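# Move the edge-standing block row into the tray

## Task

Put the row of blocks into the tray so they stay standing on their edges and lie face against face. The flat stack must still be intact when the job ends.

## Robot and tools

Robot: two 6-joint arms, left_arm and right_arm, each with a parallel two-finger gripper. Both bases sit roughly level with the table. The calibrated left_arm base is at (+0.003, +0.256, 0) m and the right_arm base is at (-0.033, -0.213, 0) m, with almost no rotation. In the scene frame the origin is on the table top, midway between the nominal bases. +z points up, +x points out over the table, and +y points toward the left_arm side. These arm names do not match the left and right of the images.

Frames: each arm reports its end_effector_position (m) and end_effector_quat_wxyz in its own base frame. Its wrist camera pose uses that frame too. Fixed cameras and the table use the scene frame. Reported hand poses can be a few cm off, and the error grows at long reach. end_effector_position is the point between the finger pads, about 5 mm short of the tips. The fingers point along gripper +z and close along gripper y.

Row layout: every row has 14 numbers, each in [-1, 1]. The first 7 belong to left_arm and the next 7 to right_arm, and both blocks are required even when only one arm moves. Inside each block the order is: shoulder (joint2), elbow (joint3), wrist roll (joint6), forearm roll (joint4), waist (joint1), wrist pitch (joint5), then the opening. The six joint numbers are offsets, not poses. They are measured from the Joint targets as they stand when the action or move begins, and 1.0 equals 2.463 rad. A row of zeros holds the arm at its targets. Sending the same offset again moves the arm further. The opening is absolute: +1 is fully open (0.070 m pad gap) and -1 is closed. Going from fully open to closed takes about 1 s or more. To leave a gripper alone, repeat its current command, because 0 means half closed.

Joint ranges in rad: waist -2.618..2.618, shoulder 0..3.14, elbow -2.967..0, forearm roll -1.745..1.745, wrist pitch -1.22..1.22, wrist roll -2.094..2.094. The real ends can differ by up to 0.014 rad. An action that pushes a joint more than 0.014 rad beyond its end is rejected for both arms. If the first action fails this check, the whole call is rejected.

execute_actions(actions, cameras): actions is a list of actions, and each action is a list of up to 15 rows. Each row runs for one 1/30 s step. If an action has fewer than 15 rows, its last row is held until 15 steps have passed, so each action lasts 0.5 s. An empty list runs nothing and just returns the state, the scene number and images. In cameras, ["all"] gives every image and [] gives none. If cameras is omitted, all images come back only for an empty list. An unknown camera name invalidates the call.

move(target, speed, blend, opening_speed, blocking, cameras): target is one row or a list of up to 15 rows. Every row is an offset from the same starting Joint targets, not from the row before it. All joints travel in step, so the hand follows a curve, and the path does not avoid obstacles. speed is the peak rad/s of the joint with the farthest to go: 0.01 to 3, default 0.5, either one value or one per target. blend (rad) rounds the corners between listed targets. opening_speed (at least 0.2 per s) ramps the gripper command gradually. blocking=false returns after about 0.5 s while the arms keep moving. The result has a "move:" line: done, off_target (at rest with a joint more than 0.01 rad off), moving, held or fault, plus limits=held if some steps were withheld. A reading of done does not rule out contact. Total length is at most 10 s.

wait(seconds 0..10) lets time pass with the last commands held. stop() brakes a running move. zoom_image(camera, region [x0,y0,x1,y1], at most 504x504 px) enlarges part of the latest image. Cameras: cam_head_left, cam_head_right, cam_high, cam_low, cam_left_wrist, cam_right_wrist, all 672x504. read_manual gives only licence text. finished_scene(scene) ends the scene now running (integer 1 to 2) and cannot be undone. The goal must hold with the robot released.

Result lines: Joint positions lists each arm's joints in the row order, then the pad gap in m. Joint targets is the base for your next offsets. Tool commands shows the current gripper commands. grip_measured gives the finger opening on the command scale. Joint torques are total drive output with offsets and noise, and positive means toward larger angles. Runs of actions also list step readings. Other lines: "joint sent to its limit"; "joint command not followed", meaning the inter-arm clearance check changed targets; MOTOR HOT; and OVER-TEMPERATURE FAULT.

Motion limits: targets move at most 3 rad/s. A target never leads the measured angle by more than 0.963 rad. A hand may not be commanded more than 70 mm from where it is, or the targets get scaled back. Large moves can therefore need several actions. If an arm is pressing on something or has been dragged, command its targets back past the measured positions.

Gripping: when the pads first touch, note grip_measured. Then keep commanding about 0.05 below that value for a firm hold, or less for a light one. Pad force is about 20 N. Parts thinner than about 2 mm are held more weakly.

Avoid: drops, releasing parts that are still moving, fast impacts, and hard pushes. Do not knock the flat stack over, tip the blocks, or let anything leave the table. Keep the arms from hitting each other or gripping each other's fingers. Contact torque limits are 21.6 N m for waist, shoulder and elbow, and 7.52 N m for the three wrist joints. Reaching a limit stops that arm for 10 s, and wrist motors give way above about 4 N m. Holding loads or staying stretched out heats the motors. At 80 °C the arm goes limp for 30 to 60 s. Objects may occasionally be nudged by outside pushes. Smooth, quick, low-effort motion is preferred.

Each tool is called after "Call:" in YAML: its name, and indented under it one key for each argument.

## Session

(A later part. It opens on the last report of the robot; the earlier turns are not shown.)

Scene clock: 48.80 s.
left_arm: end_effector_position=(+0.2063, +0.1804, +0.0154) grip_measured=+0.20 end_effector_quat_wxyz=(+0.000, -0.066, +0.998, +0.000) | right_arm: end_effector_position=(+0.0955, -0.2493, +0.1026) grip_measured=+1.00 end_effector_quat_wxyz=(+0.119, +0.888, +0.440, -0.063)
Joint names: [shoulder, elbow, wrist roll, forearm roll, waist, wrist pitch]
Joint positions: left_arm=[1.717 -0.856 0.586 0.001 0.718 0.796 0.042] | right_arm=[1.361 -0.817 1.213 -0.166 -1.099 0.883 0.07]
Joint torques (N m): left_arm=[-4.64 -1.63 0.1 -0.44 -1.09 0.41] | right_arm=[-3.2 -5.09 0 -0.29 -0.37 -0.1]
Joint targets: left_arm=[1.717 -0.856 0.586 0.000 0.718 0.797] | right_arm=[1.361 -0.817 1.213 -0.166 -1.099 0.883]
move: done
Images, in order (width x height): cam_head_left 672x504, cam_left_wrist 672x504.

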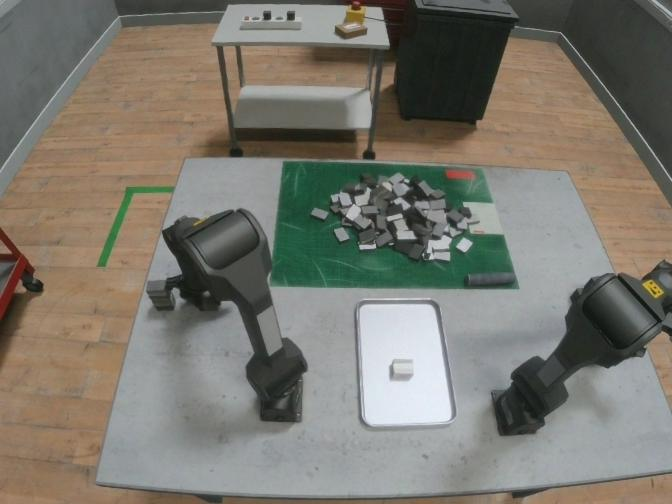

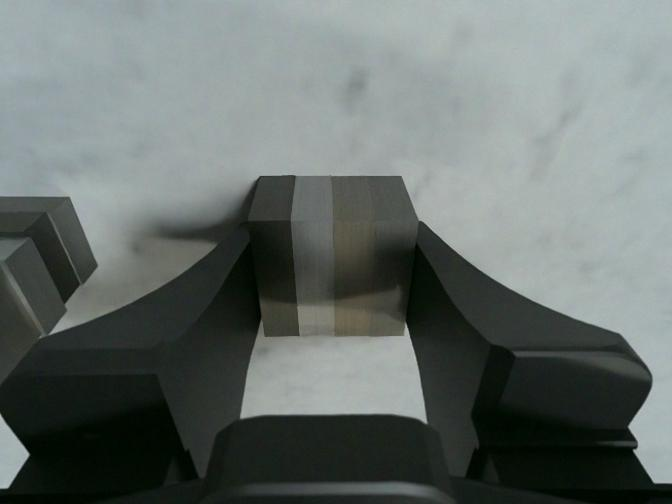

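Call:
move:
  target:
    - [-0.0377,-0.0369,0,0,0,0.0747,0.1,0,0,0,0,0,0,1]
    - [-0.0325,-0.0436,-0.0438,0,-0.7352,0.0761,0.1,0,0,0,0,0,0,1]
  speed: [0.2,0.8]
  blend: 0.02
  cameras: ["cam_left_wrist","cam_high","cam_head_left"]

Scene clock: 53.90 s.
left_arm: end_effector_position=(+0.1279, -0.2469, +0.0599) grip_measured=+0.20 end_effector_quat_wxyz=(+0.000, +0.707, +0.707, +0.000) | right_arm: end_effector_position=(+0.0955, -0.2493, +0.1026) grip_measured=+1.00 end_effector_quat_wxyz=(+0.119, +0.888, +0.440, -0.063)
Joint names: [shoulder, elbow, wrist roll, forearm roll, waist, wrist pitch]
Joint positions: left_arm=[1.637 -0.963 0.478 0 -1.093 0.984 0.042] | right_arm=[1.361 -0.817 1.213 -0.166 -1.099 0.883 0.07]
Joint torques (N m): left_arm=[-4.67 -3.04 -0.11 -0.07 0 0.15] | right_arm=[-3.37 -5.13 0.03 -0.33 -0.3 -0.17]
Joint targets: left_arm=[1.637 -0.963 0.478 0.000 -1.093 0.984] | right_arm=[1.361 -0.817 1.213 -0.166 -1.099 0.883]
move: done
Images, in order (width x height): cam_head_left 672x504, cam_high 672x504, cam_left_wrist 672x504.

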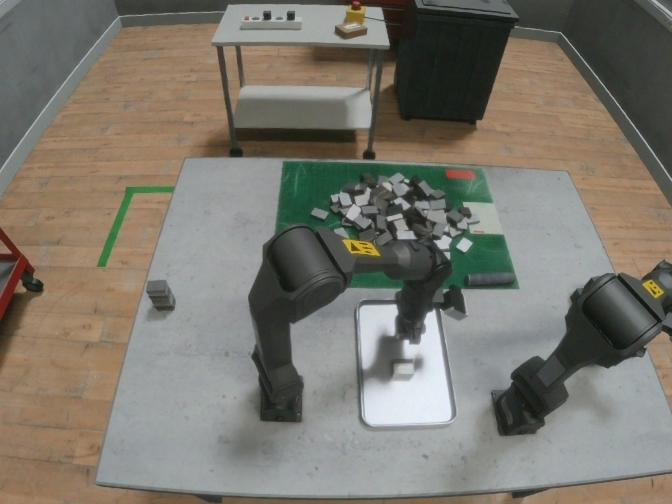

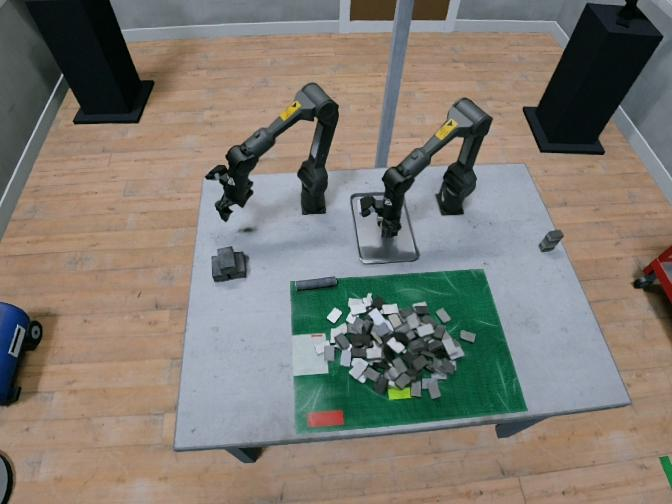

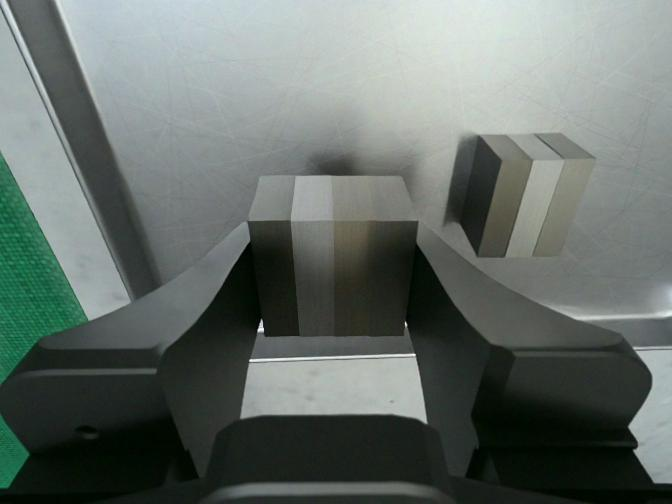

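Call:
move:
  target: [0.0355,0.0352,0,0,0,-0.0707,0.1,0,0,0,0,0,0,1]
  speed: 0.15
  cameras: ["cam_left_wrist"]

Call:
move:
  target: [0.0006,0.0006,0,0,0,-0.0012,0.1,0,0,0,0,0,0,1]
  speed: 0.02
  cameras: ["cam_left_wrist"]

Scene clock: 55.63 s.
left_arm: end_effector_position=(+0.1279, -0.2469, +0.0171) grip_measured=+0.20 end_effector_quat_wxyz=(+0.000, +0.707, +0.707, +0.000) | right_arm: end_effector_position=(+0.0955, -0.2493, +0.1026) grip_measured=+1.00 end_effector_quat_wxyz=(+0.119, +0.888, +0.440, -0.063)
Joint names: [shoulder, elbow, wrist roll, forearm roll, waist, wrist pitch]
Joint positions: left_arm=[1.725 -0.876 0.478 0 -1.093 0.809 0.042] | right_arm=[1.361 -0.817 1.213 -0.166 -1.099 0.883 0.07]
Joint torques (N m): left_arm=[-5.68 -2.36 -0.07 -0.19 -0.67 0.2] | right_arm=[-3.46 -5.1 0.03 -0.31 -0.2 -0.16]
Joint targets: left_arm=[1.724 -0.876 0.478 0.000 -1.093 0.810] | right_arm=[1.361 -0.817 1.213 -0.166 -1.099 0.883]
move: done
Images, in order (width x height): cam_left_wrist 672x504.

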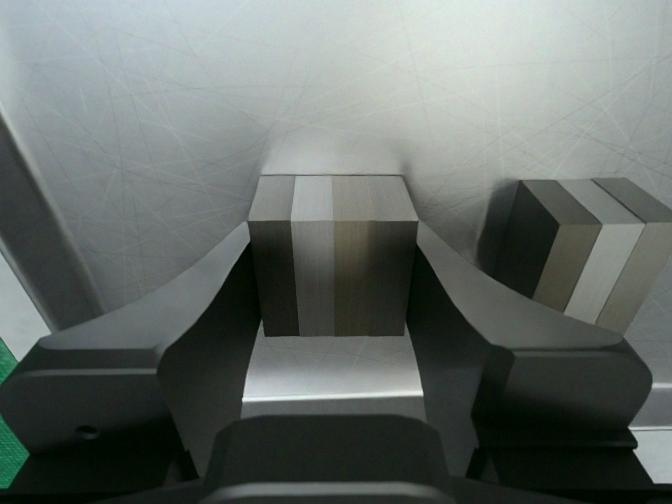

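Scene clock: 56.33 s.
left_arm: end_effector_position=(+0.1280, -0.2470, +0.0171) grip_measured=+0.20 end_effector_quat_wxyz=(+0.000, +0.707, +0.707, +0.000) | right_arm: end_effector_position=(+0.0955, -0.2493, +0.1026) grip_measured=+1.00 end_effector_quat_wxyz=(+0.119, +0.888, +0.440, -0.063)
Joint names: [shoulder, elbow, wrist roll, forearm roll, waist, wrist pitch]
Joint positions: left_arm=[1.725 -0.876 0.478 0 -1.093 0.808 0.042] | right_arm=[1.361 -0.817 1.213 -0.166 -1.099 0.883 0.07]
Joint torques (N m): left_arm=[-4.99 -1.85 -0.06 -0.18 -0.65 -0.13] | right_arm=[-3.1 -5.2 -0.01 -0.32 -0.52 -0.15]
Joint targets: left_arm=[1.726 -0.875 0.478 0.000 -1.093 0.807] | right_arm=[1.361 -0.817 1.213 -0.166 -1.099 0.883]
move: done
Images, in order (width x height): cam_left_wrist 672x504.

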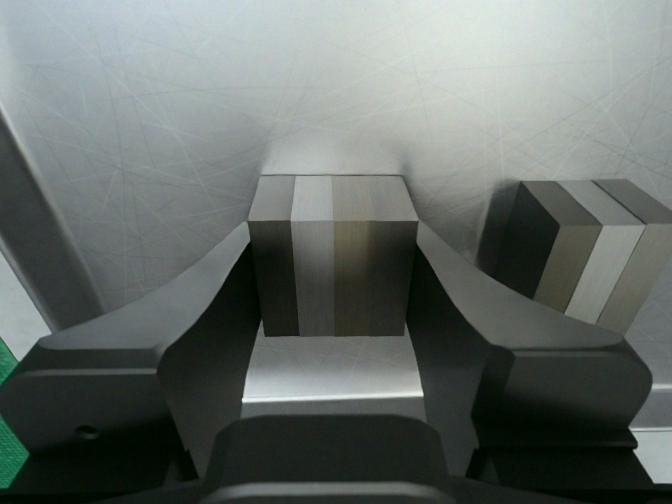

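Call:
move:
  target:
    - [0,0,0,0,0,0,0.5,0,0,0,0,0,0,1]
    - [-0.0362,-0.0359,0,0,0,0.0721,0.5,0,0,0,0,0,0,1]
    - [-0.0719,0.0069,-0.7475,0,-0.1096,0.0646,0.5,0,0,0,0,0,0,1]
  speed: [0.3,0.2,1.0]
  opening_speed: 0.4
  cameras: ["cam_left_wrist","cam_head_right"]

Call:
zoom_image:
  camera: "cam_left_wrist"
  region: [180, 0, 500, 300]

Scene clock: 61.60 s.
left_arm: end_effector_position=(+0.0521, -0.2458, +0.0600) grip_measured=+0.50 end_effector_quat_wxyz=(+0.000, -0.001, +1.000, +0.000) | right_arm: end_effector_position=(+0.0955, -0.2493, +0.1026) grip_measured=+1.00 end_effector_quat_wxyz=(+0.119, +0.888, +0.440, -0.063)
Joint names: [shoulder, elbow, wrist roll, forearm roll, waist, wrist pitch]
Joint positions: left_arm=[1.549 -0.858 -1.363 0 -1.362 0.967 0.052] | right_arm=[1.361 -0.817 1.213 -0.166 -1.099 0.883 0.07]
Joint torques (N m): left_arm=[-4.2 -1.83 0.09 -0.02 -0.33 -0.09] | right_arm=[-3.24 -5.03 0 -0.32 -0.15 -0.17]
Joint targets: left_arm=[1.549 -0.858 -1.363 0.000 -1.363 0.966] | right_arm=[1.361 -0.817 1.213 -0.166 -1.099 0.883]
move: done
Images, in order (width x height): cam_head_right 672x504, cam_left_wrist 672x504.

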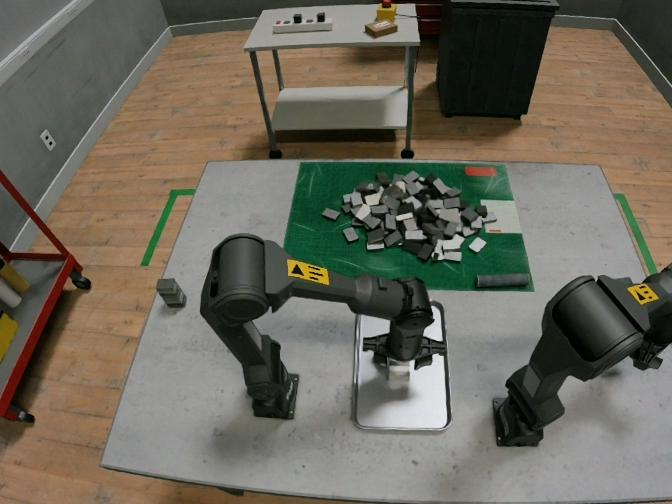

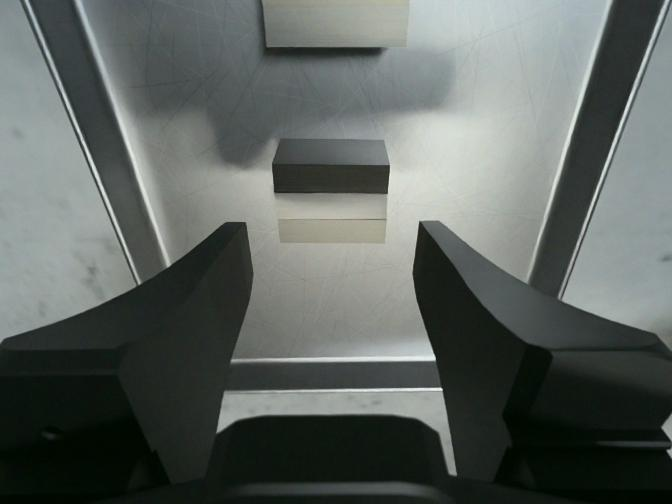

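Scaled by 1.575.

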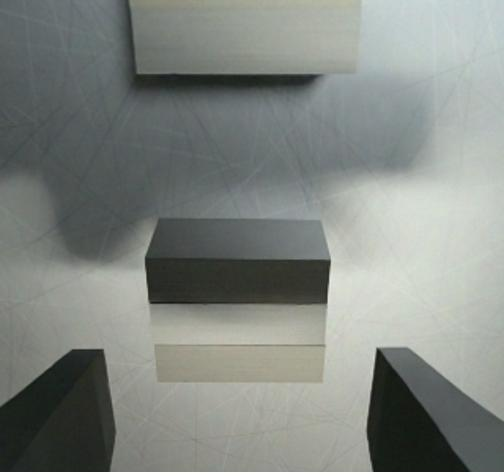

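Call:
move:
  target:
    - [0.0394,0.0376,0,0,0,-0.0767,0.5,0,0,0,0,0,0,1]
    - [0.0394,0.0376,0,0,0,-0.0767,0.08,0,0,0,0,0,0,1]
  speed: 0.2
  opening_speed: 0.3
  cameras: ["cam_left_wrist"]

Scene clock: 66.10 s.
left_arm: end_effector_position=(+0.0520, -0.2455, +0.0163) grip_measured=+0.16 end_effector_quat_wxyz=(+0.000, -0.001, +1.000, +0.000) | right_arm: end_effector_position=(+0.0955, -0.2493, +0.1026) grip_measured=+1.00 end_effector_quat_wxyz=(+0.119, +0.888, +0.440, -0.063)
Joint names: [shoulder, elbow, wrist roll, forearm roll, waist, wrist pitch]
Joint positions: left_arm=[1.647 -0.765 -1.363 0 -1.362 0.777 0.041] | right_arm=[1.361 -0.817 1.213 -0.166 -1.099 0.883 0.07]
Joint torques (N m): left_arm=[-4.52 -2.25 -0.1 -0.01 0.04 0.11] | right_arm=[-3.4 -5.23 -0.01 -0.3 -0.01 -0.15]
Joint targets: left_arm=[1.646 -0.765 -1.363 0.000 -1.363 0.778] | right_arm=[1.361 -0.817 1.213 -0.166 -1.099 0.883]
move: done
Images, in order (width x height): cam_left_wrist 672x504.

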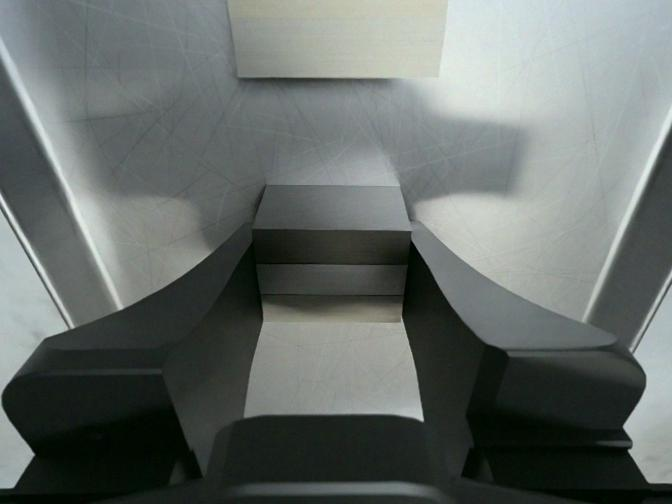

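Call:
move:
  target: [0.0126,-0.0167,0.0517,0,0.0517,0.0037,0.08,0,0,0,0,0,0,1]
  speed: 0.1
  cameras: ["cam_left_wrist"]

Call:
zoom_image:
  camera: "cam_left_wrist"
  region: [180, 60, 500, 360]

Scene clock: 68.13 s.
left_arm: end_effector_position=(+0.0863, -0.2471, +0.0168) grip_measured=+0.16 end_effector_quat_wxyz=(+0.000, +0.000, +1.000, -0.001) | right_arm: end_effector_position=(+0.0955, -0.2493, +0.1026) grip_measured=+1.00 end_effector_quat_wxyz=(+0.119, +0.888, +0.440, -0.063)
Joint names: [shoulder, elbow, wrist roll, forearm roll, waist, wrist pitch]
Joint positions: left_arm=[1.676 -0.807 -1.235 0 -1.235 0.787 0.041] | right_arm=[1.361 -0.817 1.213 -0.166 -1.099 0.883 0.07]
Joint torques (N m): left_arm=[-3.37 -1.92 -0.13 0.16 -0.18 -0.02] | right_arm=[-3.41 -5.37 0.03 -0.37 -0.17 -0.18]
Joint targets: left_arm=[1.677 -0.807 -1.236 0.000 -1.235 0.787] | right_arm=[1.361 -0.817 1.213 -0.166 -1.099 0.883]
move: done
Images, in order (width x height): cam_left_wrist 672x504.

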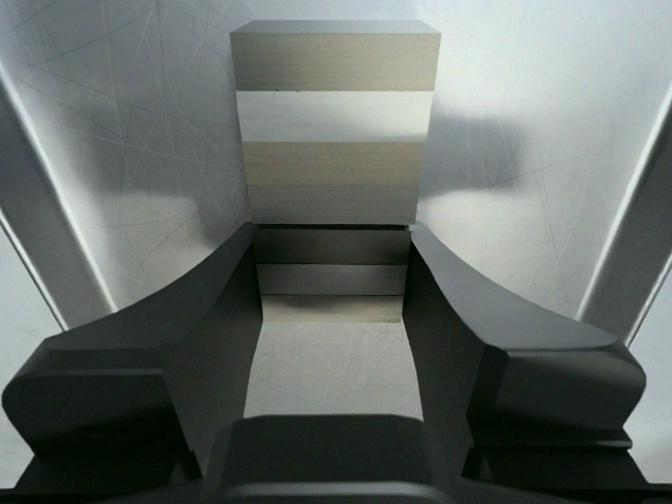

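Scaled by 1.575.

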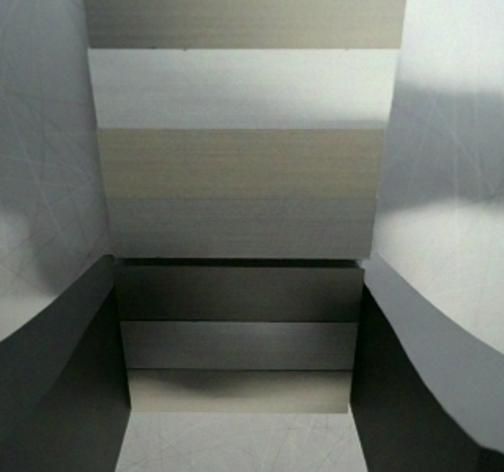

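Call:
move:
  target: [0.00105,-0.0013,0.0037,0,0.0037,0.0004,0.08,0,0,0,0,0,0,1]
  speed: 0.03
  cameras: ["cam_left_wrist"]

Call:
zoom_image:
  camera: "cam_left_wrist"
  region: [180, 60, 500, 360]

Scene clock: 69.20 s.
left_arm: end_effector_position=(+0.0883, -0.2470, +0.0166) grip_measured=+0.16 end_effector_quat_wxyz=(+0.000, +0.000, +1.000, +0.000) | right_arm: end_effector_position=(+0.0955, -0.2493, +0.1026) grip_measured=+1.00 end_effector_quat_wxyz=(+0.119, +0.888, +0.440, -0.063)
Joint names: [shoulder, elbow, wrist roll, forearm roll, waist, wrist pitch]
Joint positions: left_arm=[1.679 -0.809 -1.227 0 -1.227 0.788 0.041] | right_arm=[1.361 -0.817 1.213 -0.166 -1.099 0.883 0.07]
Joint torques (N m): left_arm=[-2.5 -1.76 0.12 0.66 1.17 -0.23] | right_arm=[-3.28 -5.12 0.01 -0.3 -0.2 -0.17]
Joint targets: left_arm=[1.679 -0.810 -1.227 0.000 -1.226 0.788] | right_arm=[1.361 -0.817 1.213 -0.166 -1.099 0.883]
move: done
Images, in order (width x height): cam_left_wrist 672x504.

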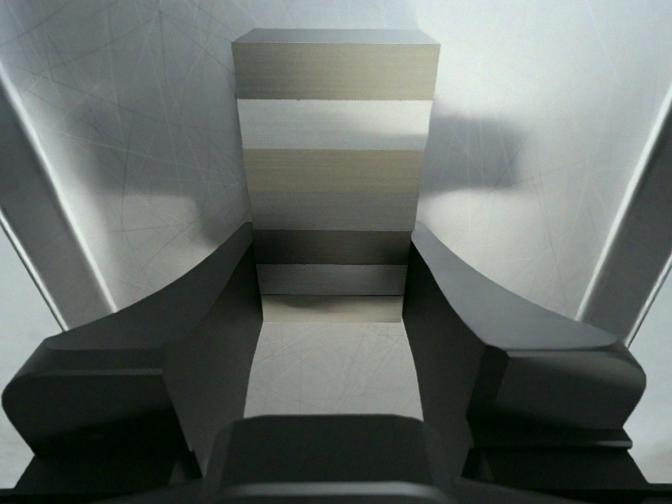

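Scaled by 1.575.

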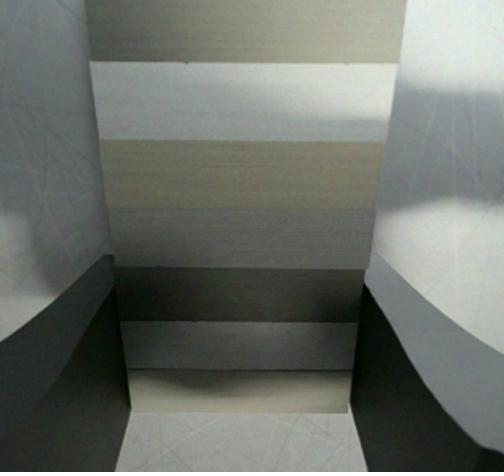

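Call:
move:
  target:
    - [0,0,0,0,0,0,0.6,0,0,0,0,0,0,1]
    - [-0.0402,-0.0386,0,0,0,0.0784,0.6,0,0,0,0,0,0,1]
  speed: 0.2
  opening_speed: 0.3
  cameras: ["cam_left_wrist","cam_head_right","cam_low"]

Call:
zoom_image:
  camera: "cam_left_wrist"
  region: [180, 0, 500, 300]

Scene clock: 72.97 s.
left_arm: end_effector_position=(+0.0888, -0.2471, +0.0628) grip_measured=+0.60 end_effector_quat_wxyz=(+0.001, -0.001, +1.000, -0.001) | right_arm: end_effector_position=(+0.0955, -0.2493, +0.1026) grip_measured=+1.00 end_effector_quat_wxyz=(+0.119, +0.888, +0.440, -0.063)
Joint names: [shoulder, elbow, wrist roll, forearm roll, waist, wrist pitch]
Joint positions: left_arm=[1.579 -0.906 -1.227 0.001 -1.226 0.981 0.056] | right_arm=[1.361 -0.817 1.213 -0.166 -1.099 0.883 0.07]
Joint torques (N m): left_arm=[-3.61 -2.05 -0.13 -0.11 -0.64 -0.11] | right_arm=[-3.43 -5.33 -0.01 -0.35 -0.26 -0.17]
Joint targets: left_arm=[1.580 -0.905 -1.227 0.000 -1.226 0.981] | right_arm=[1.361 -0.817 1.213 -0.166 -1.099 0.883]
move: done
Images, in order (width x height): cam_head_right 672x504, cam_low 672x504, cam_left_wrist 672x504.

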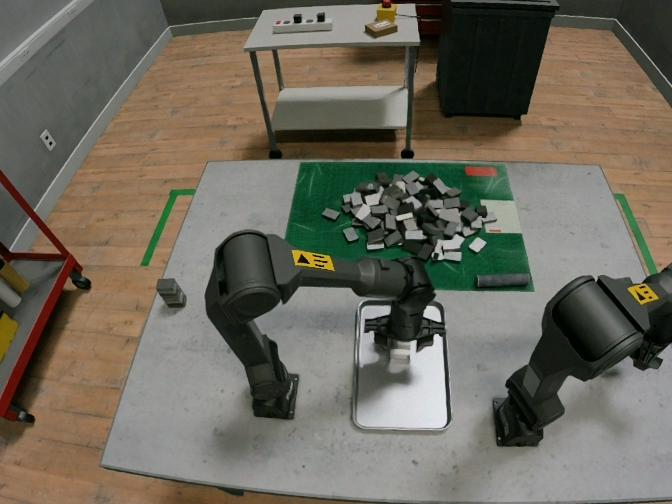

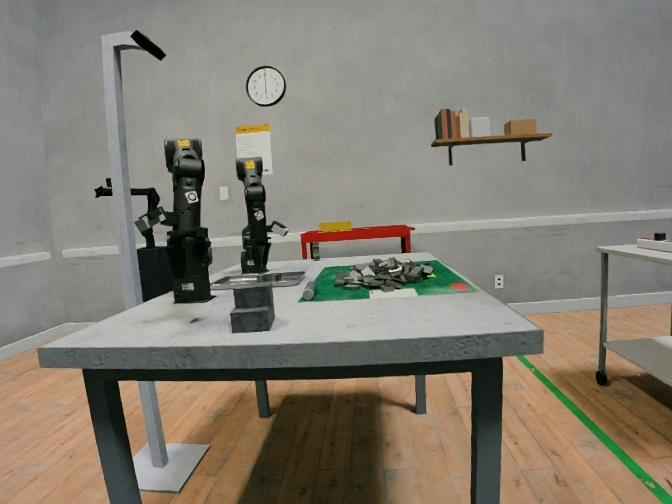

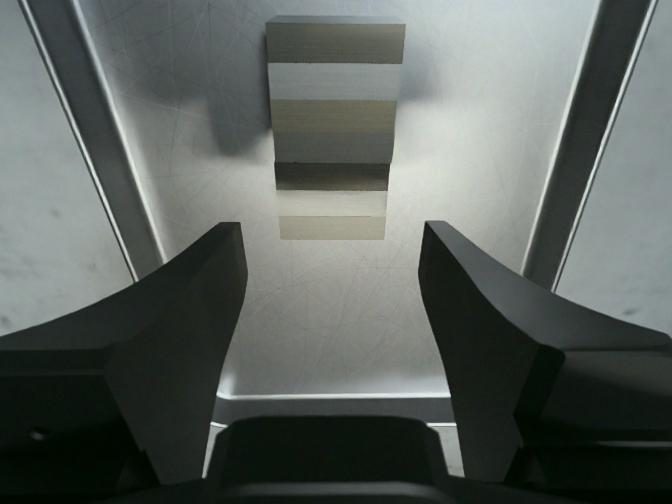

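Scaled by 1.575.

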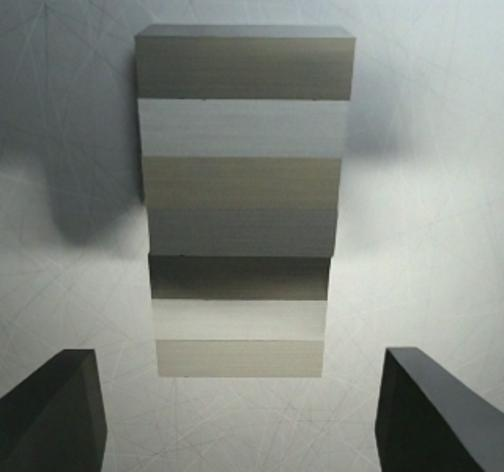

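Call:
finished_scene:
  scene: 2

The scene is finished: the task was done.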